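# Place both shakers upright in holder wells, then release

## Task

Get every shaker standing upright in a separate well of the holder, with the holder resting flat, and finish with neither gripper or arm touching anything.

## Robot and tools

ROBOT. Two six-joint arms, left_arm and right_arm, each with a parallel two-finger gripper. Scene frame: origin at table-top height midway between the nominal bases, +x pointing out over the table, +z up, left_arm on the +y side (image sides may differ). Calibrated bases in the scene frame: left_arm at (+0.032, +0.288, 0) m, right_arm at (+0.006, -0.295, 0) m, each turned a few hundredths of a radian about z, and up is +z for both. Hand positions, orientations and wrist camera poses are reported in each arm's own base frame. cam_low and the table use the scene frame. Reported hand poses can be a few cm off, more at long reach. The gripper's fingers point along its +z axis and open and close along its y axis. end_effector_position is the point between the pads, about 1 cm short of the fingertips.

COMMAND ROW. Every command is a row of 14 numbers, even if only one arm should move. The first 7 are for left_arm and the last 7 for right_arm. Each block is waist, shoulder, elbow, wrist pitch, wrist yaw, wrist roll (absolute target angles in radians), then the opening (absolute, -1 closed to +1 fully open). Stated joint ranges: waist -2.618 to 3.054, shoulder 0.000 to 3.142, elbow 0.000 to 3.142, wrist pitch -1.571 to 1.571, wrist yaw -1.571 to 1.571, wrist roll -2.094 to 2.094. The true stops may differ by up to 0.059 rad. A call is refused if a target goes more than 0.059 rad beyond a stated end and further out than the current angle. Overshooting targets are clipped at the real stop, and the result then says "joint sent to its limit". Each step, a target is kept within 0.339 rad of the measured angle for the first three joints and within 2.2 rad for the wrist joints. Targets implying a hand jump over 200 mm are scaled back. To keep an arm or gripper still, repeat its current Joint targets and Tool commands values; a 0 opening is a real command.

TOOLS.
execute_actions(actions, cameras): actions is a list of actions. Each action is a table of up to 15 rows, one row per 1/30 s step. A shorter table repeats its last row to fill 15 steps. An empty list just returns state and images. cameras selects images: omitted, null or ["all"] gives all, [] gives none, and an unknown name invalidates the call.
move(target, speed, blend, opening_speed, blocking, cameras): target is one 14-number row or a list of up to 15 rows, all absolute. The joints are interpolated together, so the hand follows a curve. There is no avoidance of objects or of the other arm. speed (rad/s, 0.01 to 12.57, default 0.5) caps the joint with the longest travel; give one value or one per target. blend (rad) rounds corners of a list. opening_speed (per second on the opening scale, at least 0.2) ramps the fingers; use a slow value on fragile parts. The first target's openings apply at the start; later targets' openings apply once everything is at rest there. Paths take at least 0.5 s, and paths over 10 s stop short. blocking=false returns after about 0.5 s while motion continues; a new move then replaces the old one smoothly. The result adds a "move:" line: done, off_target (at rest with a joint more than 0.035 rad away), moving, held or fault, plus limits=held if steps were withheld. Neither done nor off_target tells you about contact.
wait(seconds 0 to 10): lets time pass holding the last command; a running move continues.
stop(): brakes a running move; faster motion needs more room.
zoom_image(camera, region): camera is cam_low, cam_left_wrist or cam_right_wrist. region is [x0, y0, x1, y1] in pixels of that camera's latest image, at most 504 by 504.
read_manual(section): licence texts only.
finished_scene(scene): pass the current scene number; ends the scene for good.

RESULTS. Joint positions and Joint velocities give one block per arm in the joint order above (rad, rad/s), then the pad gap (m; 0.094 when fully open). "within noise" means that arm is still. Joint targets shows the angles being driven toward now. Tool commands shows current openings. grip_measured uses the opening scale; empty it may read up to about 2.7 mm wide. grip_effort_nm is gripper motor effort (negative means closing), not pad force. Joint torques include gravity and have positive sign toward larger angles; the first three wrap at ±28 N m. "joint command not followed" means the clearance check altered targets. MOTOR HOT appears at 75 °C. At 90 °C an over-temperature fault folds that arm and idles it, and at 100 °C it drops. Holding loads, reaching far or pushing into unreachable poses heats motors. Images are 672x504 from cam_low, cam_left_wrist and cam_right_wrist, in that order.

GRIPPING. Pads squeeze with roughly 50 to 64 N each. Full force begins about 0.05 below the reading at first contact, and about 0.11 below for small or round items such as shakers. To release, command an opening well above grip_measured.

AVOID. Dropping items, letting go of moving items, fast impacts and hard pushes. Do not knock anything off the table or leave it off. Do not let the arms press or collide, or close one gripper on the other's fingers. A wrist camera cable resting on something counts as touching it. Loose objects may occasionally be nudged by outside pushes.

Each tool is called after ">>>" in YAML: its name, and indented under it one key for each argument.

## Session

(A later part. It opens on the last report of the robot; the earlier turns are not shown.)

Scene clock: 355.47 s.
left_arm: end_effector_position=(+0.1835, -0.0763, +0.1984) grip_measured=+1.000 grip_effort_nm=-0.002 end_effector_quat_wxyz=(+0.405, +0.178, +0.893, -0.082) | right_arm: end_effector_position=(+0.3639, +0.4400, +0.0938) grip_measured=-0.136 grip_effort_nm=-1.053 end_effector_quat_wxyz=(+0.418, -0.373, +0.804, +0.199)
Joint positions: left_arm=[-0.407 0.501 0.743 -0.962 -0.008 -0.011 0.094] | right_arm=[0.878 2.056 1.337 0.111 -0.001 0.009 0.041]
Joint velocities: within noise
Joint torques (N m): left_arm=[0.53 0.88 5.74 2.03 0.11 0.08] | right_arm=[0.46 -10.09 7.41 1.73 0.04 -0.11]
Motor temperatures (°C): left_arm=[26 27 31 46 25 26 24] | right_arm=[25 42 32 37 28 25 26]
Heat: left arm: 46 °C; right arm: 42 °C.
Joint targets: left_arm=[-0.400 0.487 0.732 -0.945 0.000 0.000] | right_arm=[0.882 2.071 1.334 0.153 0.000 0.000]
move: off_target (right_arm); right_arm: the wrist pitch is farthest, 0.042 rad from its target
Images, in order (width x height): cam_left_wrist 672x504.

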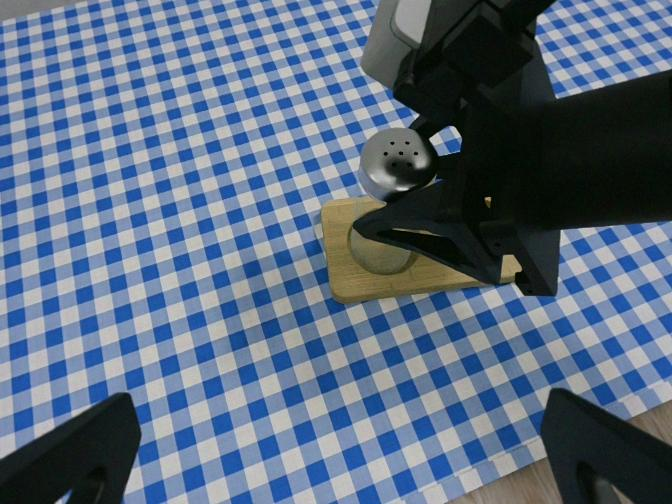

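>>> move:
  target: [-0.40,0.487,0.732,-0.945,0,0,1,0.878,2.081,1.330,0.167,0,0,-0.35]
  speed: 0.04
  cameras: ["cam_left_wrist"]

>>> zoom_image:
  camera: "cam_left_wrist"
  region: [345, 185, 435, 275]

Scene clock: 362.17 s.
left_arm: end_effector_position=(+0.1835, -0.0763, +0.1984) grip_measured=+1.000 grip_effort_nm=-0.002 end_effector_quat_wxyz=(+0.405, +0.178, +0.893, -0.082) | right_arm: end_effector_position=(+0.3648, +0.4411, +0.0932) grip_measured=-0.136 grip_effort_nm=-1.053 end_effector_quat_wxyz=(+0.421, -0.372, +0.802, +0.201)
Joint positions: left_arm=[-0.407 0.501 0.743 -0.962 -0.008 -0.011 0.094] | right_arm=[0.878 2.061 1.335 0.126 -0.001 0.009 0.041]
Joint velocities: within noise
Joint torques (N m): left_arm=[0.51 0.91 5.72 2.03 0.11 0.08] | right_arm=[0.09 -9.74 7.17 1.7 0.04 -0.11]
Motor temperatures (°C): left_arm=[26 27 31 46 25 26 24] | right_arm=[25 41 33 37 28 25 26]
Heat: left arm: 46 °C; right arm: 41 °C.
Joint targets: left_arm=[-0.400 0.487 0.732 -0.945 0.000 0.000] | right_arm=[0.878 2.081 1.330 0.167 0.000 0.000]
move: off_target (right_arm); right_arm: the wrist pitch is farthest, 0.041 rad from its target
Images, in order (width x height): cam_left_wrist 672x504.

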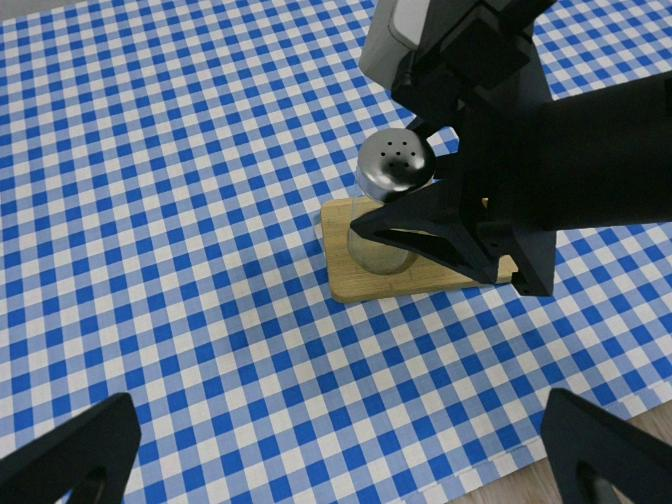

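Scaled by 5.600 from the camera's 672x504 image, which has a finer 960x720 frame.

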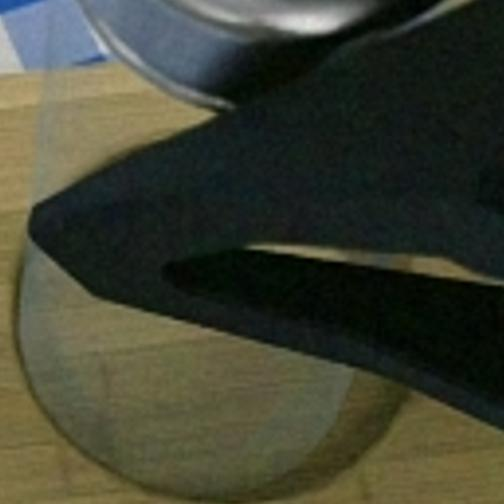

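>>> move:
  target: [-0.40,0.487,0.732,-0.945,0,0,1,0.878,2.071,1.331,0.158,0,0,0.16]
  opening_speed: 0.25
  speed: 0.05
  cameras: ["cam_left_wrist","cam_right_wrist"]

>>> zoom_image:
  camera: "cam_left_wrist"
  region: [325, 110, 465, 275]

Scene clock: 379.23 s.
left_arm: end_effector_position=(+0.1835, -0.0763, +0.1984) grip_measured=+1.000 grip_effort_nm=0.002 end_effector_quat_wxyz=(+0.405, +0.178, +0.893, -0.082) | right_arm: end_effector_position=(+0.3665, +0.4431, +0.0972) grip_measured=+0.159 grip_effort_nm=0.051 end_effector_quat_wxyz=(+0.429, -0.370, +0.798, +0.204)
Joint positions: left_arm=[-0.407 0.501 0.743 -0.962 -0.008 -0.011 0.094] | right_arm=[0.878 2.061 1.335 0.145 -0.001 0.009 0.054]
Joint velocities: within noise
Joint torques (N m): left_arm=[0.47 0.9 5.72 2.03 0.11 0.08] | right_arm=[0.09 -10.5 7.36 1.46 0.04 -0.11]
Motor temperatures (°C): left_arm=[26 27 31 46 25 26 24] | right_arm=[25 40 32 37 28 25 26]
Heat: left arm: 46 °C; right arm: 40 °C.
Joint targets: left_arm=[-0.400 0.487 0.732 -0.945 0.000 0.000] | right_arm=[0.878 2.071 1.331 0.158 0.000 0.000]
move: done
Images, in order (width x height): cam_left_wrist 672x504, cam_right_wrist 672x504.

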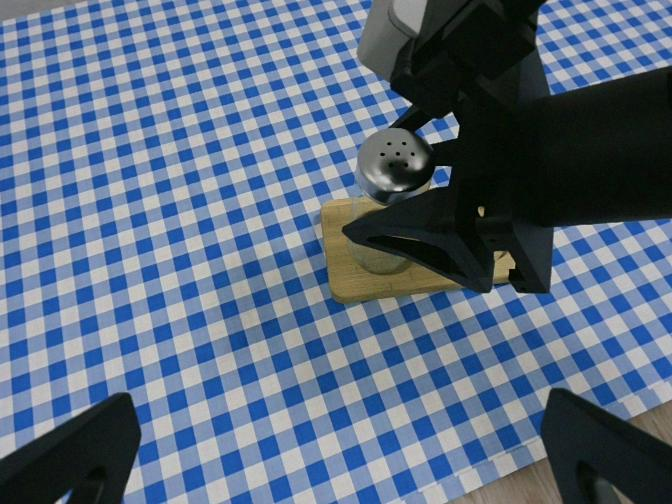

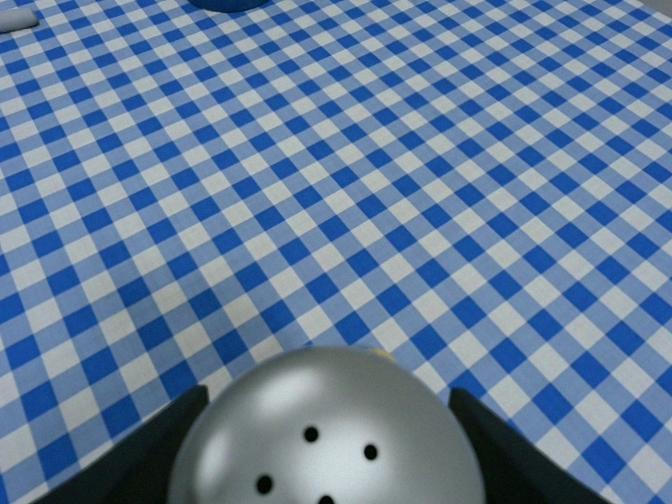

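Scaled by 3.055 from the camera's 672x504 image, which has a finer 960x720 frame.

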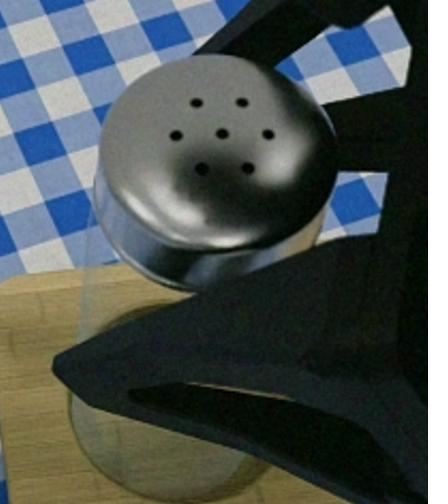

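>>> move:
  target:
    - [-0.40,0.487,0.732,-0.945,0,0,1,0.878,1.910,1.113,0.248,0,0,0.16]
    - [-0.40,0.487,0.732,-0.945,0,0,1,0.878,1.761,0.914,0.297,0,0,0.16]
  speed: 0.35
  blend: [0.03,0]
  cameras: ["cam_left_wrist","cam_right_wrist"]

>>> zoom_image:
  camera: "cam_left_wrist"
  region: [315, 100, 565, 320]

Scene clock: 395.60 s.
left_arm: end_effector_position=(+0.1835, -0.0763, +0.1985) grip_measured=+1.000 grip_effort_nm=-0.002 end_effector_quat_wxyz=(+0.405, +0.178, +0.893, -0.082) | right_arm: end_effector_position=(+0.3118, +0.3772, +0.0912) grip_measured=+0.159 grip_effort_nm=0.051 end_effector_quat_wxyz=(+0.428, -0.371, +0.799, +0.204)
Joint positions: left_arm=[-0.407 0.501 0.743 -0.961 -0.008 -0.011 0.094] | right_arm=[0.878 1.792 0.924 0.284 -0.001 0.009 0.054]
Joint velocities: within noise
Joint torques (N m): left_arm=[0.47 0.88 5.76 2.03 0.1 0.08] | right_arm=[0.09 -10.97 6.37 1.47 0.04 -0.11]
Motor temperatures (°C): left_arm=[26 27 31 46 25 26 24] | right_arm=[25 40 32 38 28 25 25]
Heat: left arm: 46 °C; right arm: 40 °C.
Joint targets: left_arm=[-0.400 0.487 0.732 -0.945 0.000 0.000] | right_arm=[0.878 1.761 0.914 0.297 0.000 0.000]
move: done
Images, in order (width x height): cam_left_wrist 672x504, cam_right_wrist 672x504.

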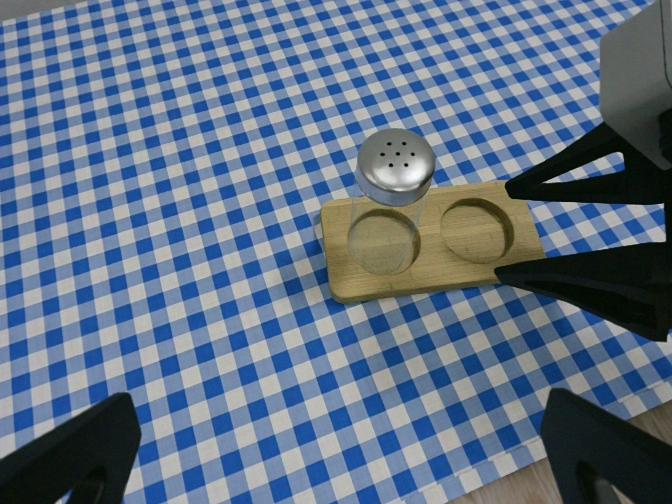

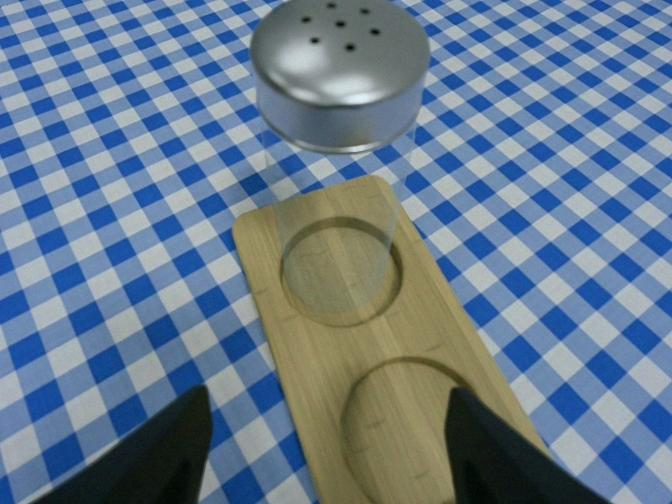

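Scaled by 2.016 from the camera's 672x504 image, which has a finer 960x720 frame.

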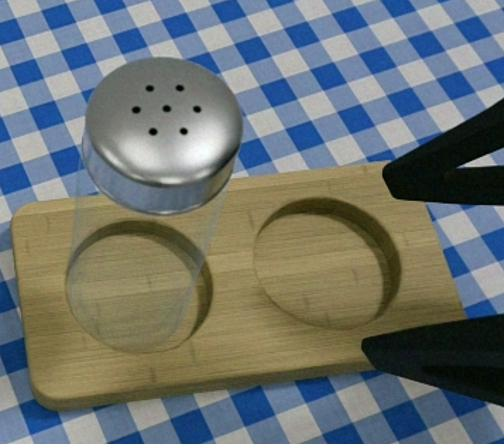

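>>> move:
  target:
    - [-0.40,0.487,0.732,-0.945,0,0,1,0.878,1.25,0.79,-0.146,0,0,0.16]
    - [-0.40,0.487,0.732,-0.945,0,0,1,0.015,1.22,0.78,-0.146,0,0,1]
  speed: 0.8
  cameras: ["cam_low","cam_right_wrist"]

Scene clock: 411.97 s.
left_arm: end_effector_position=(+0.1835, -0.0763, +0.1985) grip_measured=+1.000 grip_effort_nm=0.002 end_effector_quat_wxyz=(+0.405, +0.178, +0.893, -0.082) | right_arm: end_effector_position=(+0.3890, +0.0080, +0.1788) grip_measured=+0.999 grip_effort_nm=0.051 end_effector_quat_wxyz=(+0.474, -0.004, +0.880, +0.006)
Joint positions: left_arm=[-0.407 0.501 0.743 -0.961 -0.008 -0.011 0.094] | right_arm=[0.018 1.243 0.791 -0.131 0.001 0.008 0.094]
Joint velocities: within noise
Joint torques (N m): left_arm=[0.51 0.84 5.75 2.03 0.1 0.09] | right_arm=[-0.32 -6.31 7.31 1.19 0.01 -0.11]
Motor temperatures (°C): left_arm=[26 27 31 47 25 26 24] | right_arm=[25 40 32 37 28 25 25]
Heat: left arm: 47 °C; right arm: 40 °C.
Joint targets: left_arm=[-0.400 0.487 0.732 -0.945 0.000 0.000] | right_arm=[0.015 1.220 0.780 -0.146 0.000 0.000]
move: done
Images, in order (width x height): cam_low 672x504, cam_right_wrist 672x504.

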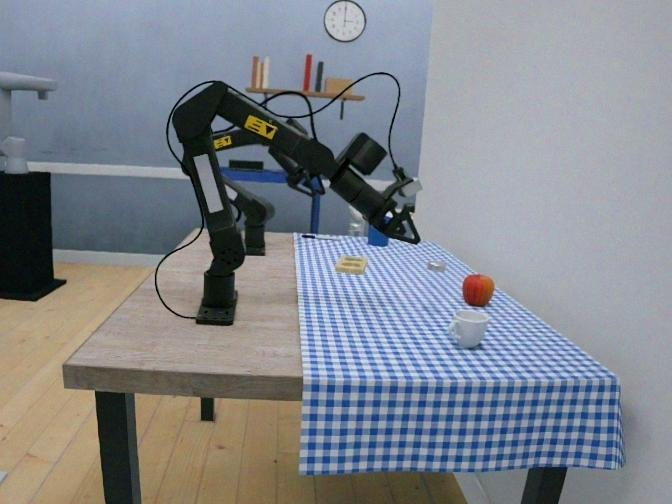

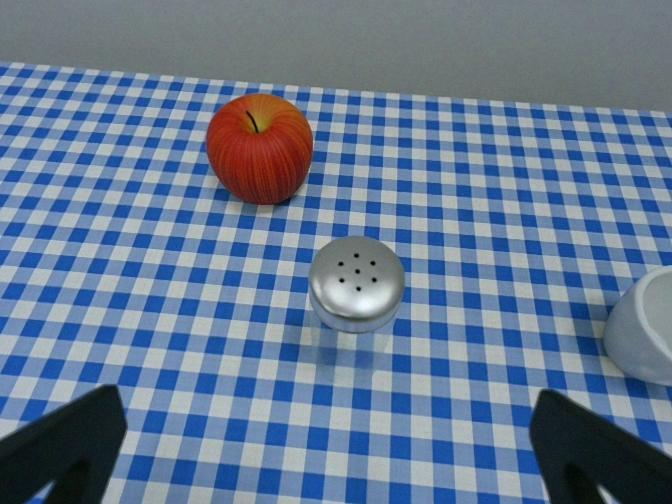

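>>> move:
  target: [-0.40,0.487,0.732,-0.945,0,0,1,-0.013,1.343,0.49,0.295,0,0,1]
  speed: 0.5
  cameras: ["cam_low","cam_right_wrist"]

Scene clock: 423.07 s.
left_arm: end_effector_position=(+0.1835, -0.0763, +0.1985) grip_measured=+1.000 grip_effort_nm=0.002 end_effector_quat_wxyz=(+0.405, +0.178, +0.893, -0.082) | right_arm: end_effector_position=(+0.3778, -0.0011, +0.1017) grip_measured=+0.999 grip_effort_nm=0.056 end_effector_quat_wxyz=(+0.485, +0.006, +0.874, +0.000)
Joint positions: left_arm=[-0.407 0.501 0.743 -0.961 -0.008 -0.011 0.094] | right_arm=[-0.005 1.336 0.497 0.282 0.001 0.008 0.094]
Joint velocities: within noise
Joint torques (N m): left_arm=[0.51 0.9 5.74 2.02 0.11 0.08] | right_arm=[-0.73 -3.99 6.8 1.47 0.01 -0.11]
Motor temperatures (°C): left_arm=[26 27 31 47 25 26 24] | right_arm=[25 38 32 37 28 25 25]
Heat: left arm: 47 °C; right arm: 38 °C.
Joint targets: left_arm=[-0.400 0.487 0.732 -0.945 0.000 0.000] | right_arm=[-0.013 1.343 0.490 0.295 0.000 0.000]
move: done
Images, in order (width x height): cam_low 672x504, cam_right_wrist 672x504.

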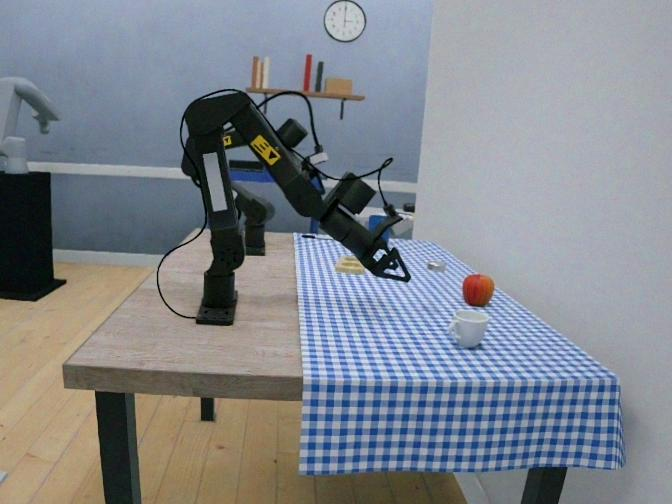

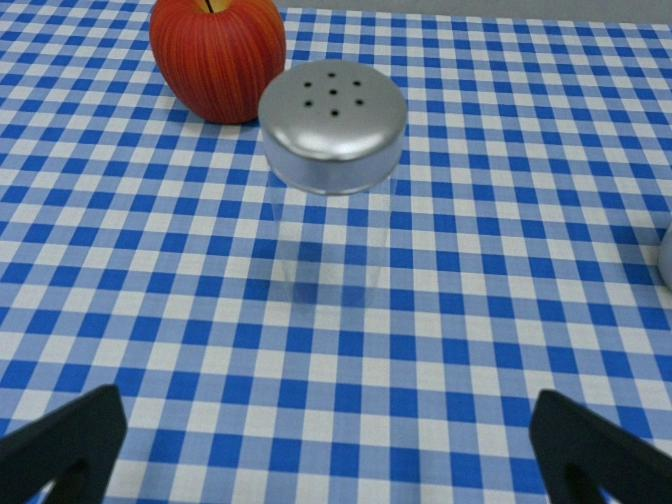

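>>> move:
  target:
    - [-0.40,0.487,0.732,-0.945,0,0,1,-0.013,1.57,0.666,0.335,0,0,1]
    - [-0.40,0.487,0.732,-0.945,0,0,1,-0.013,1.758,0.880,0.318,0,0,1]
  speed: 0.35
  blend: [0.02,0]
  cameras: ["cam_low","cam_right_wrist"]

Scene clock: 438.80 s.
left_arm: end_effector_position=(+0.1835, -0.0763, +0.1985) grip_measured=+1.000 grip_effort_nm=-0.002 end_effector_quat_wxyz=(+0.405, +0.178, +0.893, -0.082) | right_arm: end_effector_position=(+0.4767, -0.0016, +0.0948) grip_measured=+0.999 grip_effort_nm=0.046 end_effector_quat_wxyz=(+0.482, +0.006, +0.876, +0.000)
Joint positions: left_arm=[-0.407 0.501 0.743 -0.961 -0.008 -0.011 0.094] | right_arm=[-0.005 1.741 0.859 0.318 0.001 0.008 0.094]
Joint velocities: within noise
Joint torques (N m): left_arm=[0.51 0.92 5.74 2.03 0.1 0.08] | right_arm=[-0.75 -6.8 9.21 1.36 0.02 -0.11]
Motor temperatures (°C): left_arm=[26 27 31 47 25 26 24] | right_arm=[25 36 32 37 28 25 25]
Heat: left arm: 47 °C; right arm: 37 °C.
Joint targets: left_arm=[-0.400 0.487 0.732 -0.945 0.000 0.000] | right_arm=[-0.013 1.758 0.880 0.318 0.000 0.000]
move: done
Images, in order (width x height): cam_low 672x504, cam_right_wrist 672x504.

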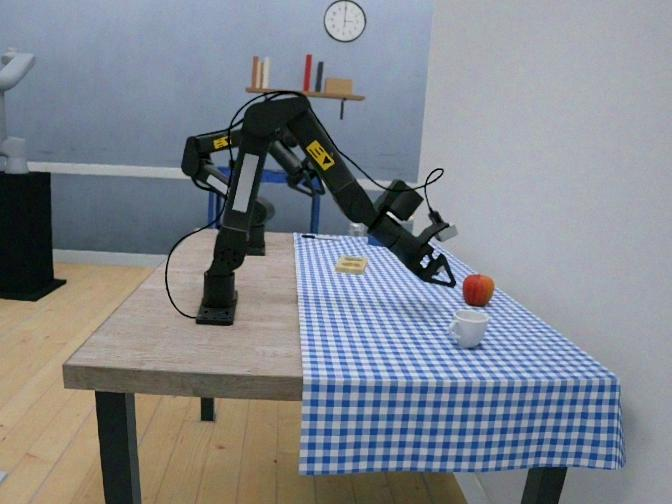

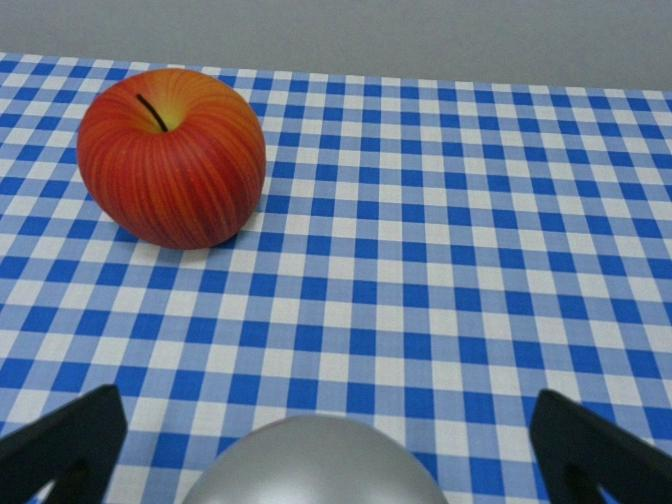

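>>> move:
  target:
    - [-0.40,0.487,0.732,-0.945,0,0,1,-0.013,1.758,0.880,0.262,0,0,1]
    - [-0.40,0.487,0.732,-0.945,0,0,1,-0.013,1.758,0.880,0.262,0,0,-0.35]
  speed: 0.3
  opening_speed: 0.5
  cameras: ["cam_right_wrist"]

Scene clock: 449.63 s.
left_arm: end_effector_position=(+0.1835, -0.0763, +0.1985) grip_measured=+1.000 grip_effort_nm=0.002 end_effector_quat_wxyz=(+0.405, +0.178, +0.893, -0.082) | right_arm: end_effector_position=(+0.4712, -0.0011, +0.0864) grip_measured=-0.144 grip_effort_nm=-1.057 end_effector_quat_wxyz=(+0.464, +0.006, +0.886, +0.002)
Joint positions: left_arm=[-0.407 0.501 0.743 -0.961 -0.008 -0.011 0.094] | right_arm=[-0.005 1.741 0.859 0.277 -0.002 0.008 0.04]
Joint velocities: within noise
Joint torques (N m): left_arm=[0.5 0.85 5.75 2.03 0.11 0.09] | right_arm=[-0.73 -6.76 9.18 1.17 0.04 -0.11]
Motor temperatures (°C): left_arm=[26 27 31 47 25 26 24] | right_arm=[25 36 33 37 28 25 25]
Heat: left arm: 47 °C; right arm: 37 °C.
Joint targets: left_arm=[-0.400 0.487 0.732 -0.945 0.000 0.000] | right_arm=[-0.013 1.758 0.880 0.262 0.000 0.000]
move: done
Images, in order (width x height): cam_right_wrist 672x504.

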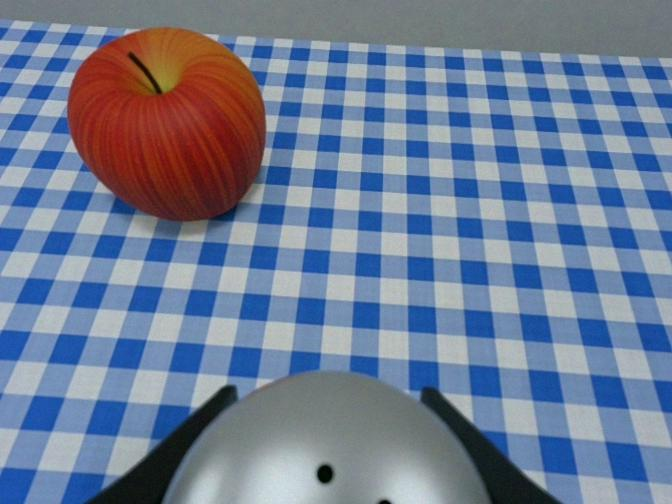

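>>> move:
  target:
    - [-0.40,0.487,0.732,-0.945,0,0,1,-0.013,1.57,1.14,-0.151,0,0,-0.35]
    - [-0.40,0.487,0.732,-0.945,0,0,1,0.829,1.57,1.14,-0.151,0,0,-0.35]
    - [-0.40,0.487,0.732,-0.945,0,0,1,0.829,1.785,1.12,0.1,0,0,-0.35]
  speed: [0.4,0.7,0.3]
  blend: [0.05,0.05,0]
  cameras: ["cam_left_wrist","cam_right_wrist"]

>>> zoom_image:
  camera: "cam_left_wrist"
  region: [430, 140, 560, 290]

Scene clock: 476.10 s.
left_arm: end_effector_position=(+0.1835, -0.0763, +0.1985) grip_measured=+1.000 grip_effort_nm=-0.002 end_effector_quat_wxyz=(+0.405, +0.178, +0.893, -0.082) | right_arm: end_effector_position=(+0.3401, +0.3771, +0.1299) grip_measured=-0.144 grip_effort_nm=-1.053 end_effector_quat_wxyz=(+0.421, -0.356, +0.812, +0.191)
Joint positions: left_arm=[-0.407 0.501 0.743 -0.961 -0.008 -0.011 0.094] | right_arm=[0.833 1.779 1.111 0.058 -0.005 0.008 0.04]
Joint velocities: within noise
Joint torques (N m): left_arm=[0.51 0.88 5.76 2.02 0.1 0.09] | right_arm=[-0.38 -8.53 8.65 1.76 0.08 -0.11]
Motor temperatures (°C): left_arm=[26 27 31 47 25 26 24] | right_arm=[25 37 33 37 28 25 26]
Heat: left arm: 47 °C; right arm: 37 °C.
Joint targets: left_arm=[-0.400 0.487 0.732 -0.945 0.000 0.000] | right_arm=[0.829 1.785 1.120 0.100 0.000 0.000]
move: off_target (right_arm); right_arm: the wrist pitch is farthest, 0.042 rad from its target
Images, in order (width x height): cam_left_wrist 672x504, cam_right_wrist 672x504.

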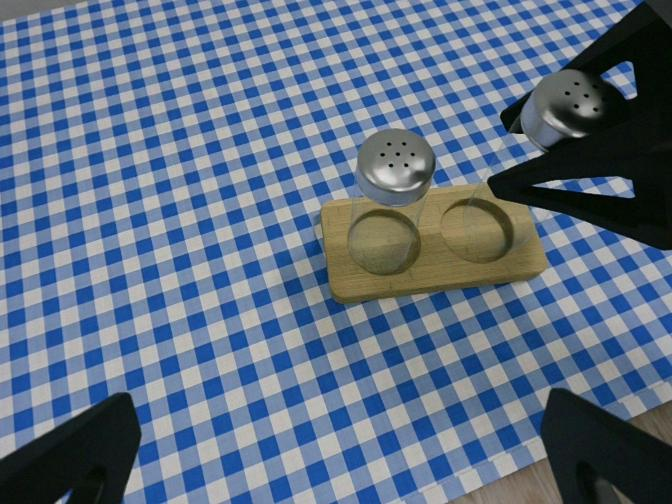

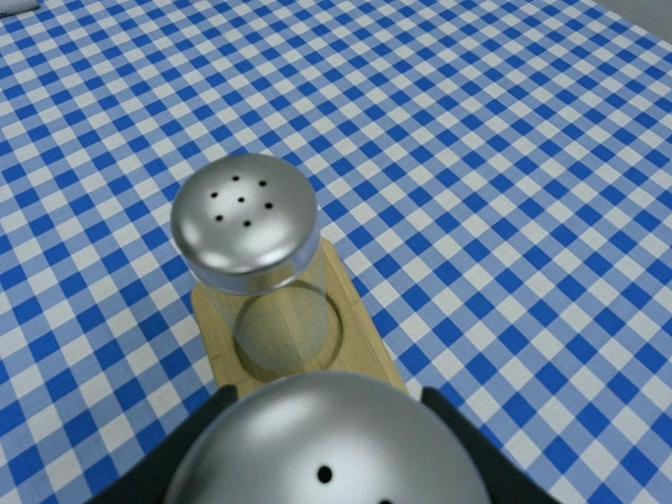

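Scaled by 3.360 from the camera's 672x504 image, which has a finer 960x720 frame.

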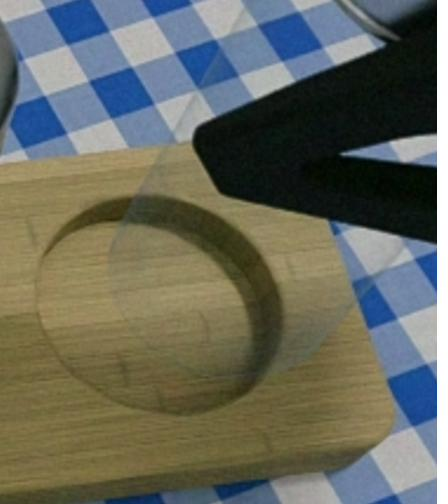

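>>> move:
  target: [-0.40,0.487,0.732,-0.945,0,0,1,0.810,1.819,1.094,0.149,0,0,-0.35]
  speed: 0.12
  cameras: ["cam_left_wrist"]

>>> zoom_image:
  camera: "cam_left_wrist"
  region: [430, 170, 530, 270]

Scene clock: 509.57 s.
left_arm: end_effector_position=(+0.1836, -0.0764, +0.1986) grip_measured=+1.000 grip_effort_nm=0.002 end_effector_quat_wxyz=(+0.405, +0.178, +0.893, -0.082) | right_arm: end_effector_position=(+0.3486, +0.3737, +0.1180) grip_measured=-0.144 grip_effort_nm=-1.053 end_effector_quat_wxyz=(+0.424, -0.349, +0.814, +0.188)
Joint positions: left_arm=[-0.407 0.501 0.743 -0.961 -0.008 -0.011 0.094] | right_arm=[0.816 1.81 1.096 0.107 -0.005 0.008 0.04]
Joint velocities: within noise
Joint torques (N m): left_arm=[0.5 0.88 5.71 2.02 0.11 0.08] | right_arm=[-0.57 -8.46 7.57 1.73 0.07 -0.11]
Motor temperatures (°C): left_arm=[26 27 31 48 25 26 24] | right_arm=[25 39 33 38 28 25 26]
Heat: left arm: 48 °C; right arm: 39 °C.
Joint targets: left_arm=[-0.400 0.487 0.732 -0.945 0.000 0.000] | right_arm=[0.810 1.819 1.094 0.149 0.000 0.000]
move: off_target (right_arm); right_arm: the wrist pitch is farthest, 0.042 rad from its target
Images, in order (width x height): cam_left_wrist 672x504.

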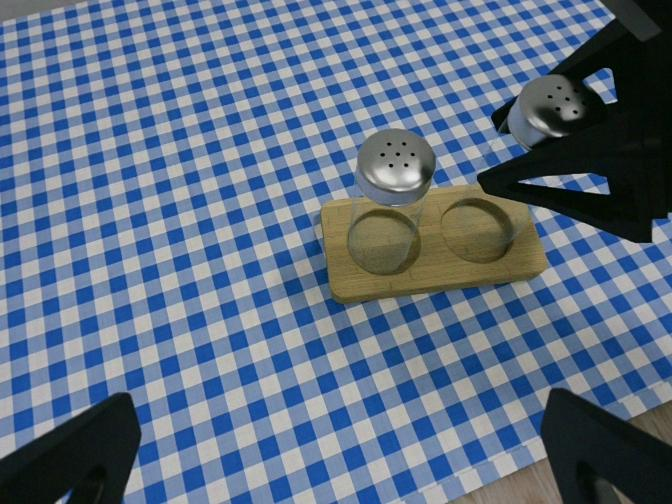

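Scaled by 5.040 from the camera's 672x504 image, which has a finer 960x720 frame.

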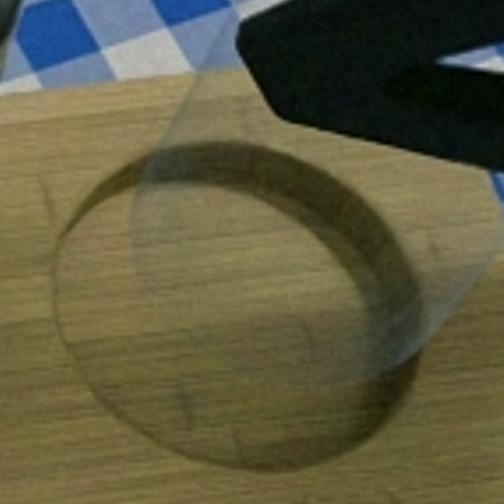

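>>> move:
  target: [-0.40,0.487,0.732,-0.945,0,0,1,0.829,1.843,1.082,0.183,0,0,-0.35]
  speed: 0.12
  cameras: ["cam_left_wrist"]

>>> zoom_image:
  camera: "cam_left_wrist"
  region: [430, 170, 530, 270]

Scene clock: 536.33 s.
left_arm: end_effector_position=(+0.1836, -0.0764, +0.1986) grip_measured=+1.000 grip_effort_nm=0.002 end_effector_quat_wxyz=(+0.405, +0.178, +0.893, -0.082) | right_arm: end_effector_position=(+0.3479, +0.3767, +0.1088) grip_measured=-0.144 grip_effort_nm=-1.053 end_effector_quat_wxyz=(+0.423, -0.351, +0.814, +0.188)
Joint positions: left_arm=[-0.407 0.501 0.743 -0.961 -0.008 -0.011 0.094] | right_arm=[0.822 1.833 1.084 0.141 -0.004 0.008 0.04]
Joint velocities: within noise
Joint torques (N m): left_arm=[0.51 0.9 5.74 2.02 0.1 0.08] | right_arm=[0.7 -8.49 7.42 1.73 0.07 -0.11]
Motor temperatures (°C): left_arm=[26 27 31 48 25 26 24] | right_arm=[25 37 33 37 28 25 26]
Heat: left arm: 48 °C; right arm: 37 °C.
Joint targets: left_arm=[-0.400 0.487 0.732 -0.945 0.000 0.000] | right_arm=[0.829 1.843 1.082 0.183 0.000 0.000]
move: off_target (right_arm); right_arm: the wrist pitch is farthest, 0.042 rad from its target
Images, in order (width x height): cam_left_wrist 672x504.

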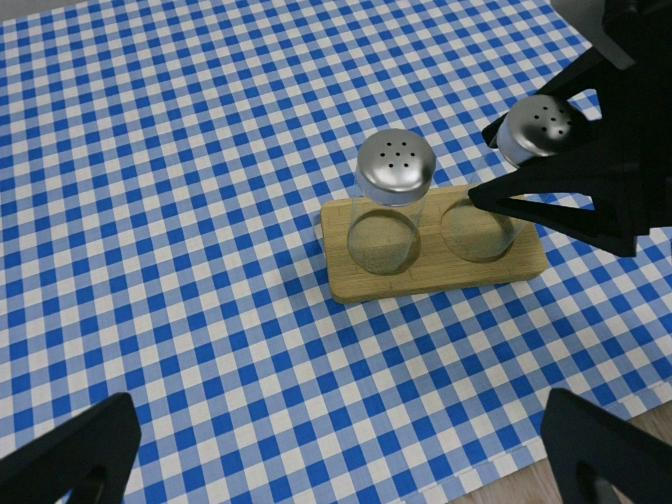

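Scaled by 5.040 from the camera's 672x504 image, which has a finer 960x720 frame.

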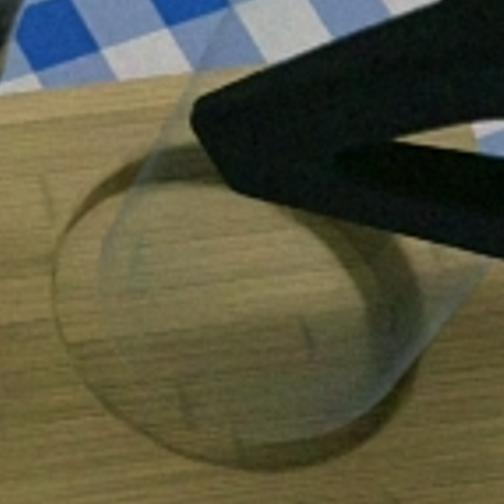

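>>> move:
  target: [-0.40,0.487,0.732,-0.945,0,0,1,0.826,1.867,1.075,0.212,0,0,-0.35]
  speed: 0.08
  cameras: ["cam_left_wrist"]

>>> zoom_image:
  camera: "cam_left_wrist"
  region: [430, 170, 530, 270]

Scene clock: 548.53 s.
left_arm: end_effector_position=(+0.1836, -0.0764, +0.1986) grip_measured=+1.000 grip_effort_nm=0.002 end_effector_quat_wxyz=(+0.405, +0.178, +0.893, -0.082) | right_arm: end_effector_position=(+0.3493, +0.3782, +0.1005) grip_measured=-0.144 grip_effort_nm=-1.057 end_effector_quat_wxyz=(+0.423, -0.352, +0.814, +0.188)
Joint positions: left_arm=[-0.407 0.501 0.743 -0.961 -0.008 -0.011 0.094] | right_arm=[0.822 1.856 1.078 0.17 -0.004 0.008 0.04]
Joint velocities: within noise
Joint torques (N m): left_arm=[0.51 0.88 5.75 2.03 0.1 0.09] | right_arm=[0.42 -8.54 7.27 1.71 0.07 -0.11]
Motor temperatures (°C): left_arm=[26 27 31 48 25 26 24] | right_arm=[25 37 33 39 28 25 26]
Heat: left arm: 48 °C; right arm: 39 °C.
Joint targets: left_arm=[-0.400 0.487 0.732 -0.945 0.000 0.000] | right_arm=[0.826 1.867 1.075 0.212 0.000 0.000]
move: off_target (right_arm); right_arm: the wrist pitch is farthest, 0.042 rad from its target
Images, in order (width x height): cam_left_wrist 672x504.

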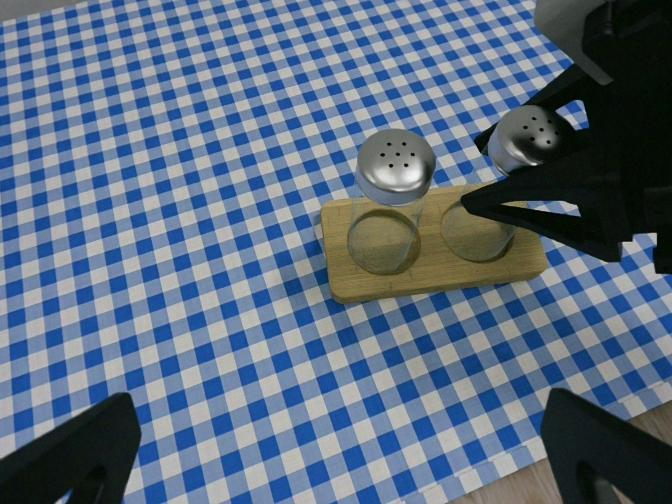

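Scaled by 5.040 from the camera's 672x504 image, which has a finer 960x720 frame.

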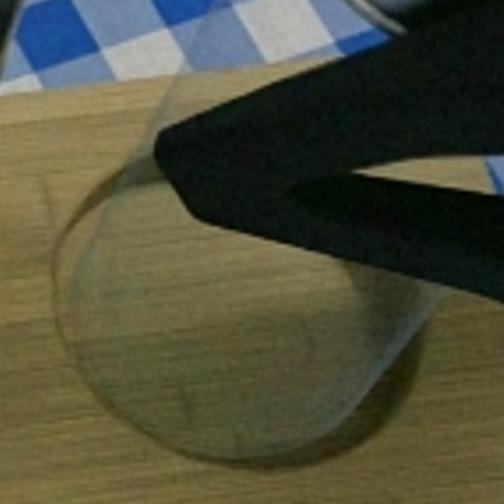

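>>> move:
  target: [-0.40,0.487,0.732,-0.945,0,0,1,0.822,1.878,1.058,0.238,0,0,-0.35]
  speed: 0.06
  cameras: ["cam_left_wrist"]

>>> zoom_image:
  camera: "cam_left_wrist"
  region: [430, 170, 530, 270]

Scene clock: 558.20 s.
left_arm: end_effector_position=(+0.1836, -0.0764, +0.1986) grip_measured=+1.000 grip_effort_nm=-0.002 end_effector_quat_wxyz=(+0.405, +0.178, +0.893, -0.082) | right_arm: end_effector_position=(+0.3486, +0.3775, +0.0942) grip_measured=-0.144 grip_effort_nm=-1.057 end_effector_quat_wxyz=(+0.423, -0.352, +0.814, +0.188)
Joint positions: left_arm=[-0.407 0.501 0.743 -0.961 -0.008 -0.011 0.094] | right_arm=[0.822 1.866 1.061 0.196 -0.004 0.008 0.04]
Joint velocities: within noise
Joint torques (N m): left_arm=[0.51 0.9 5.76 2.03 0.1 0.08] | right_arm=[0.05 -8.47 7.12 1.73 0.07 -0.11]
Motor temperatures (°C): left_arm=[26 27 31 48 25 26 24] | right_arm=[25 38 33 39 28 25 26]
Heat: left arm: 48 °C; right arm: 39 °C.
Joint targets: left_arm=[-0.400 0.487 0.732 -0.945 0.000 0.000] | right_arm=[0.822 1.878 1.058 0.238 0.000 0.000]
move: off_target (right_arm); right_arm: the wrist pitch is farthest, 0.042 rad from its target
Images, in order (width x height): cam_left_wrist 672x504.

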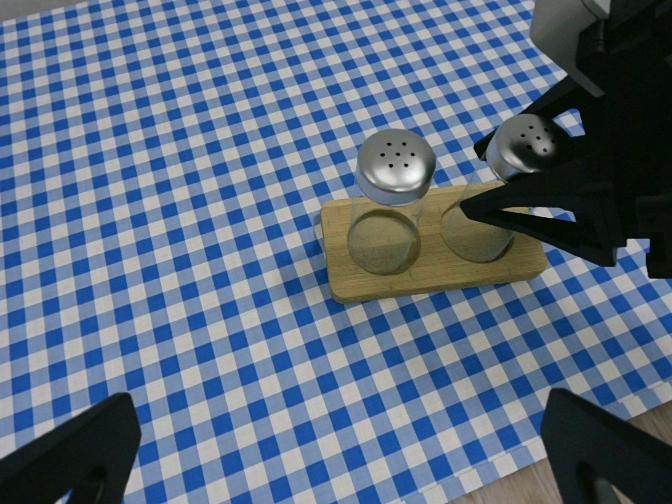

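Scaled by 5.040 from the camera's 672x504 image, which has a finer 960x720 frame.

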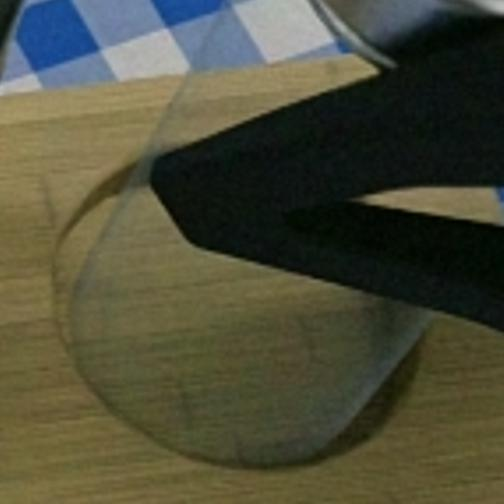

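>>> move:
  target: [-0.40,0.487,0.732,-0.945,0,0,1,0.822,1.885,1.051,0.255,0,0,-0.35]
  speed: 0.04
  cameras: ["cam_left_wrist"]

>>> zoom_image:
  camera: "cam_left_wrist"
  region: [430, 170, 530, 270]

Scene clock: 563.17 s.
left_arm: end_effector_position=(+0.1836, -0.0764, +0.1986) grip_measured=+1.000 grip_effort_nm=0.002 end_effector_quat_wxyz=(+0.405, +0.178, +0.893, -0.082) | right_arm: end_effector_position=(+0.3493, +0.3783, +0.0935) grip_measured=-0.144 grip_effort_nm=-1.053 end_effector_quat_wxyz=(+0.426, -0.351, +0.812, +0.190)
Joint positions: left_arm=[-0.407 0.501 0.743 -0.961 -0.008 -0.011 0.094] | right_arm=[0.822 1.871 1.056 0.215 -0.004 0.008 0.04]
Joint velocities: within noise
Joint torques (N m): left_arm=[0.51 0.88 5.72 2.03 0.11 0.08] | right_arm=[0.05 -8.32 6.93 1.71 0.07 -0.11]
Motor temperatures (°C): left_arm=[26 27 31 48 25 26 24] | right_arm=[25 37 33 38 28 25 26]
Heat: left arm: 48 °C; right arm: 38 °C.
Joint targets: left_arm=[-0.400 0.487 0.732 -0.945 0.000 0.000] | right_arm=[0.822 1.885 1.051 0.255 0.000 0.000]
move: off_target (right_arm); right_arm: the wrist pitch is farthest, 0.040 rad from its target
Images, in order (width x height): cam_left_wrist 672x504.

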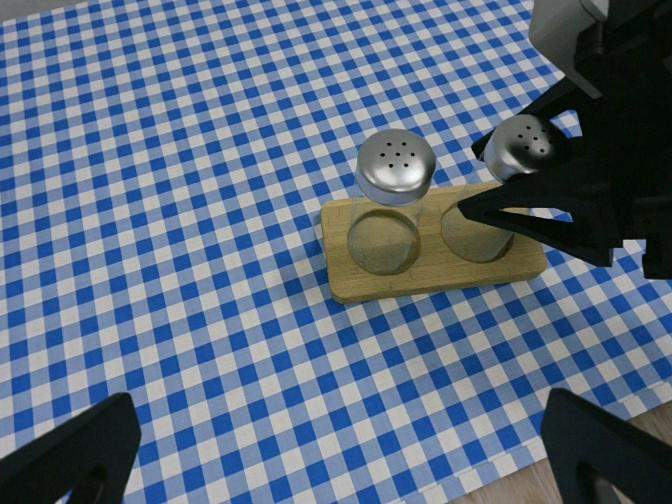

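Scaled by 5.040 from the camera's 672x504 image, which has a finer 960x720 frame.

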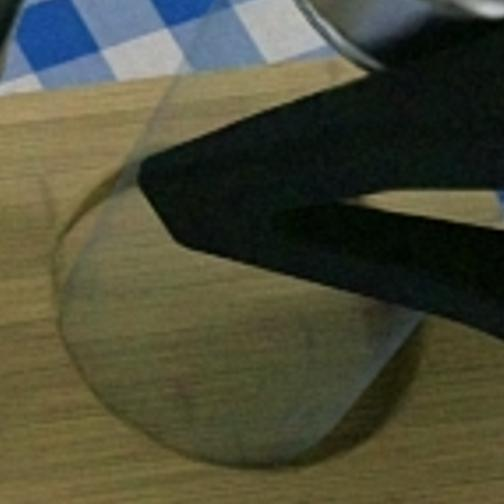

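>>> move:
  target: [-0.40,0.487,0.732,-0.945,0,0,1,0.822,1.879,1.054,0.247,0,0,0.16]
  opening_speed: 0.25
  speed: 0.05
  cameras: ["cam_left_wrist","cam_right_wrist"]

>>> zoom_image:
  camera: "cam_left_wrist"
  region: [420, 90, 580, 270]

Scene clock: 572.73 s.
left_arm: end_effector_position=(+0.1836, -0.0764, +0.1986) grip_measured=+1.000 grip_effort_nm=0.002 end_effector_quat_wxyz=(+0.405, +0.178, +0.893, -0.082) | right_arm: end_effector_position=(+0.3512, +0.3803, +0.0976) grip_measured=+0.159 grip_effort_nm=0.056 end_effector_quat_wxyz=(+0.434, -0.349, +0.808, +0.193)
Joint positions: left_arm=[-0.407 0.501 0.743 -0.961 -0.008 -0.011 0.094] | right_arm=[0.822 1.871 1.056 0.235 -0.004 0.008 0.054]
Joint velocities: within noise
Joint torques (N m): left_arm=[0.53 0.88 5.74 2.02 0.1 0.09] | right_arm=[0.05 -8.79 7.21 1.46 0.07 -0.11]
Motor temperatures (°C): left_arm=[26 27 31 48 25 26 24] | right_arm=[25 37 33 39 28 25 26]
Heat: left arm: 48 °C; right arm: 39 °C.
Joint targets: left_arm=[-0.400 0.487 0.732 -0.945 0.000 0.000] | right_arm=[0.822 1.879 1.054 0.247 0.000 0.000]
move: done
Images, in order (width x height): cam_left_wrist 672x504, cam_right_wrist 672x504.

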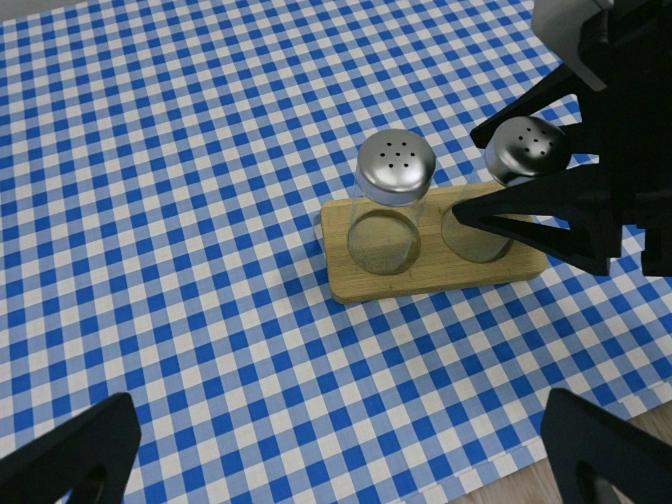

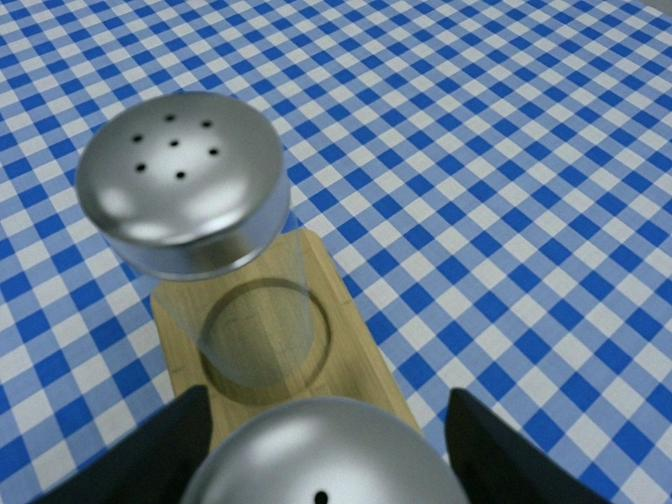

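Scaled by 2.800 from the camera's 672x504 image, which has a finer 960x720 frame.

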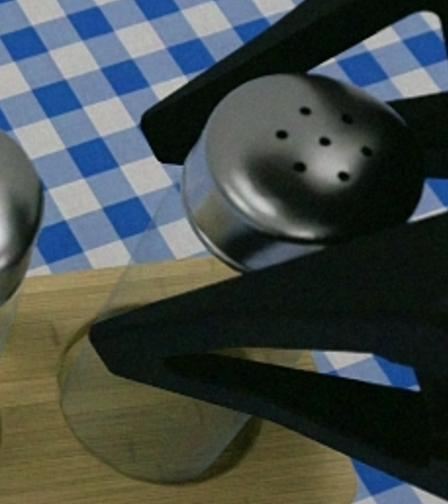

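>>> move:
  target:
    - [-0.40,0.487,0.732,-0.945,0,0,1,0.822,1.722,0.868,0.30,0,0,0.16]
    - [-0.40,0.487,0.732,-0.945,0,0,1,0.822,1.555,0.692,0.315,0,0,0.16]
    - [-0.40,0.487,0.732,-0.945,0,0,1,0.822,1.22,0.78,-0.1,0,0,0.16]
  speed: [0.35,0.35,0.7]
  blend: [0.03,0.03,0]
  cameras: ["cam_left_wrist","cam_right_wrist"]

>>> zoom_image:
  camera: "cam_left_wrist"
  region: [315, 100, 565, 320]

Scene clock: 586.50 s.
left_arm: end_effector_position=(+0.1836, -0.0764, +0.1986) grip_measured=+1.000 grip_effort_nm=0.002 end_effector_quat_wxyz=(+0.405, +0.178, +0.893, -0.082) | right_arm: end_effector_position=(+0.2637, +0.2862, +0.1794) grip_measured=+0.159 grip_effort_nm=0.051 end_effector_quat_wxyz=(+0.445, -0.347, +0.802, +0.198)
Joint positions: left_arm=[-0.407 0.501 0.743 -0.961 -0.008 -0.011 0.094] | right_arm=[0.822 1.232 0.762 -0.084 -0.004 0.008 0.054]
Joint velocities: within noise
Joint torques (N m): left_arm=[0.5 0.88 5.72 2.02 0.11 0.08] | right_arm=[0.05 -5.29 10.03 1.24 0.07 -0.1]
Motor temperatures (°C): left_arm=[26 26 31 48 25 26 24] | right_arm=[25 37 33 38 28 25 25]
Heat: left arm: 48 °C; right arm: 38 °C.
Joint targets: left_arm=[-0.400 0.487 0.732 -0.945 0.000 0.000] | right_arm=[0.822 1.220 0.780 -0.100 0.000 0.000]
move: done
Images, in order (width x height): cam_left_wrist 672x504, cam_right_wrist 672x504.

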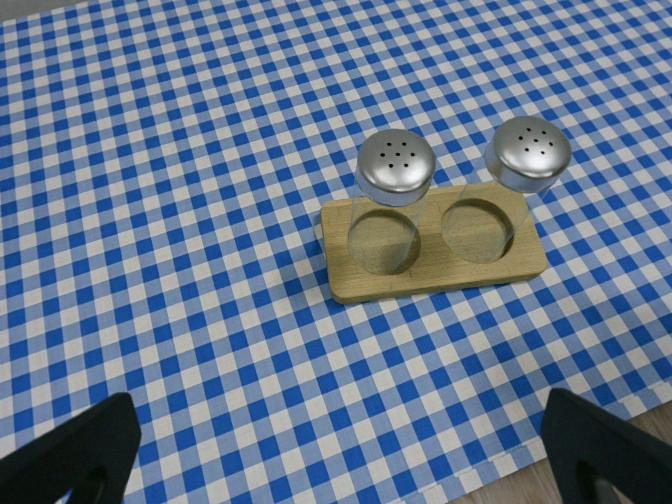

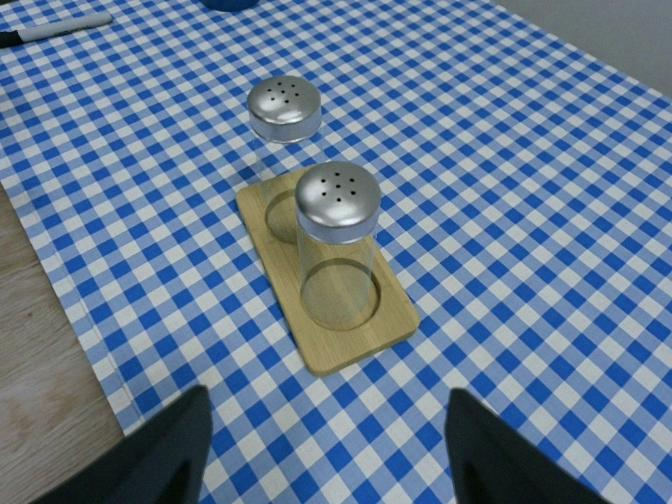

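Scaled by 2.016 from the camera's 672x504 image, which has a finer 960x720 frame.

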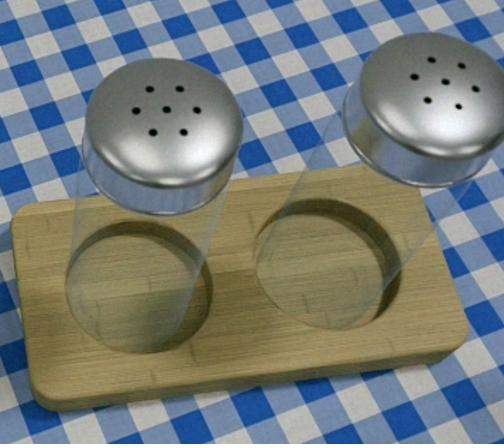

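Both upright in wells, and both hands are clear.

>>> finished_scene:
  scene: 3

The scene is finished: the task was done.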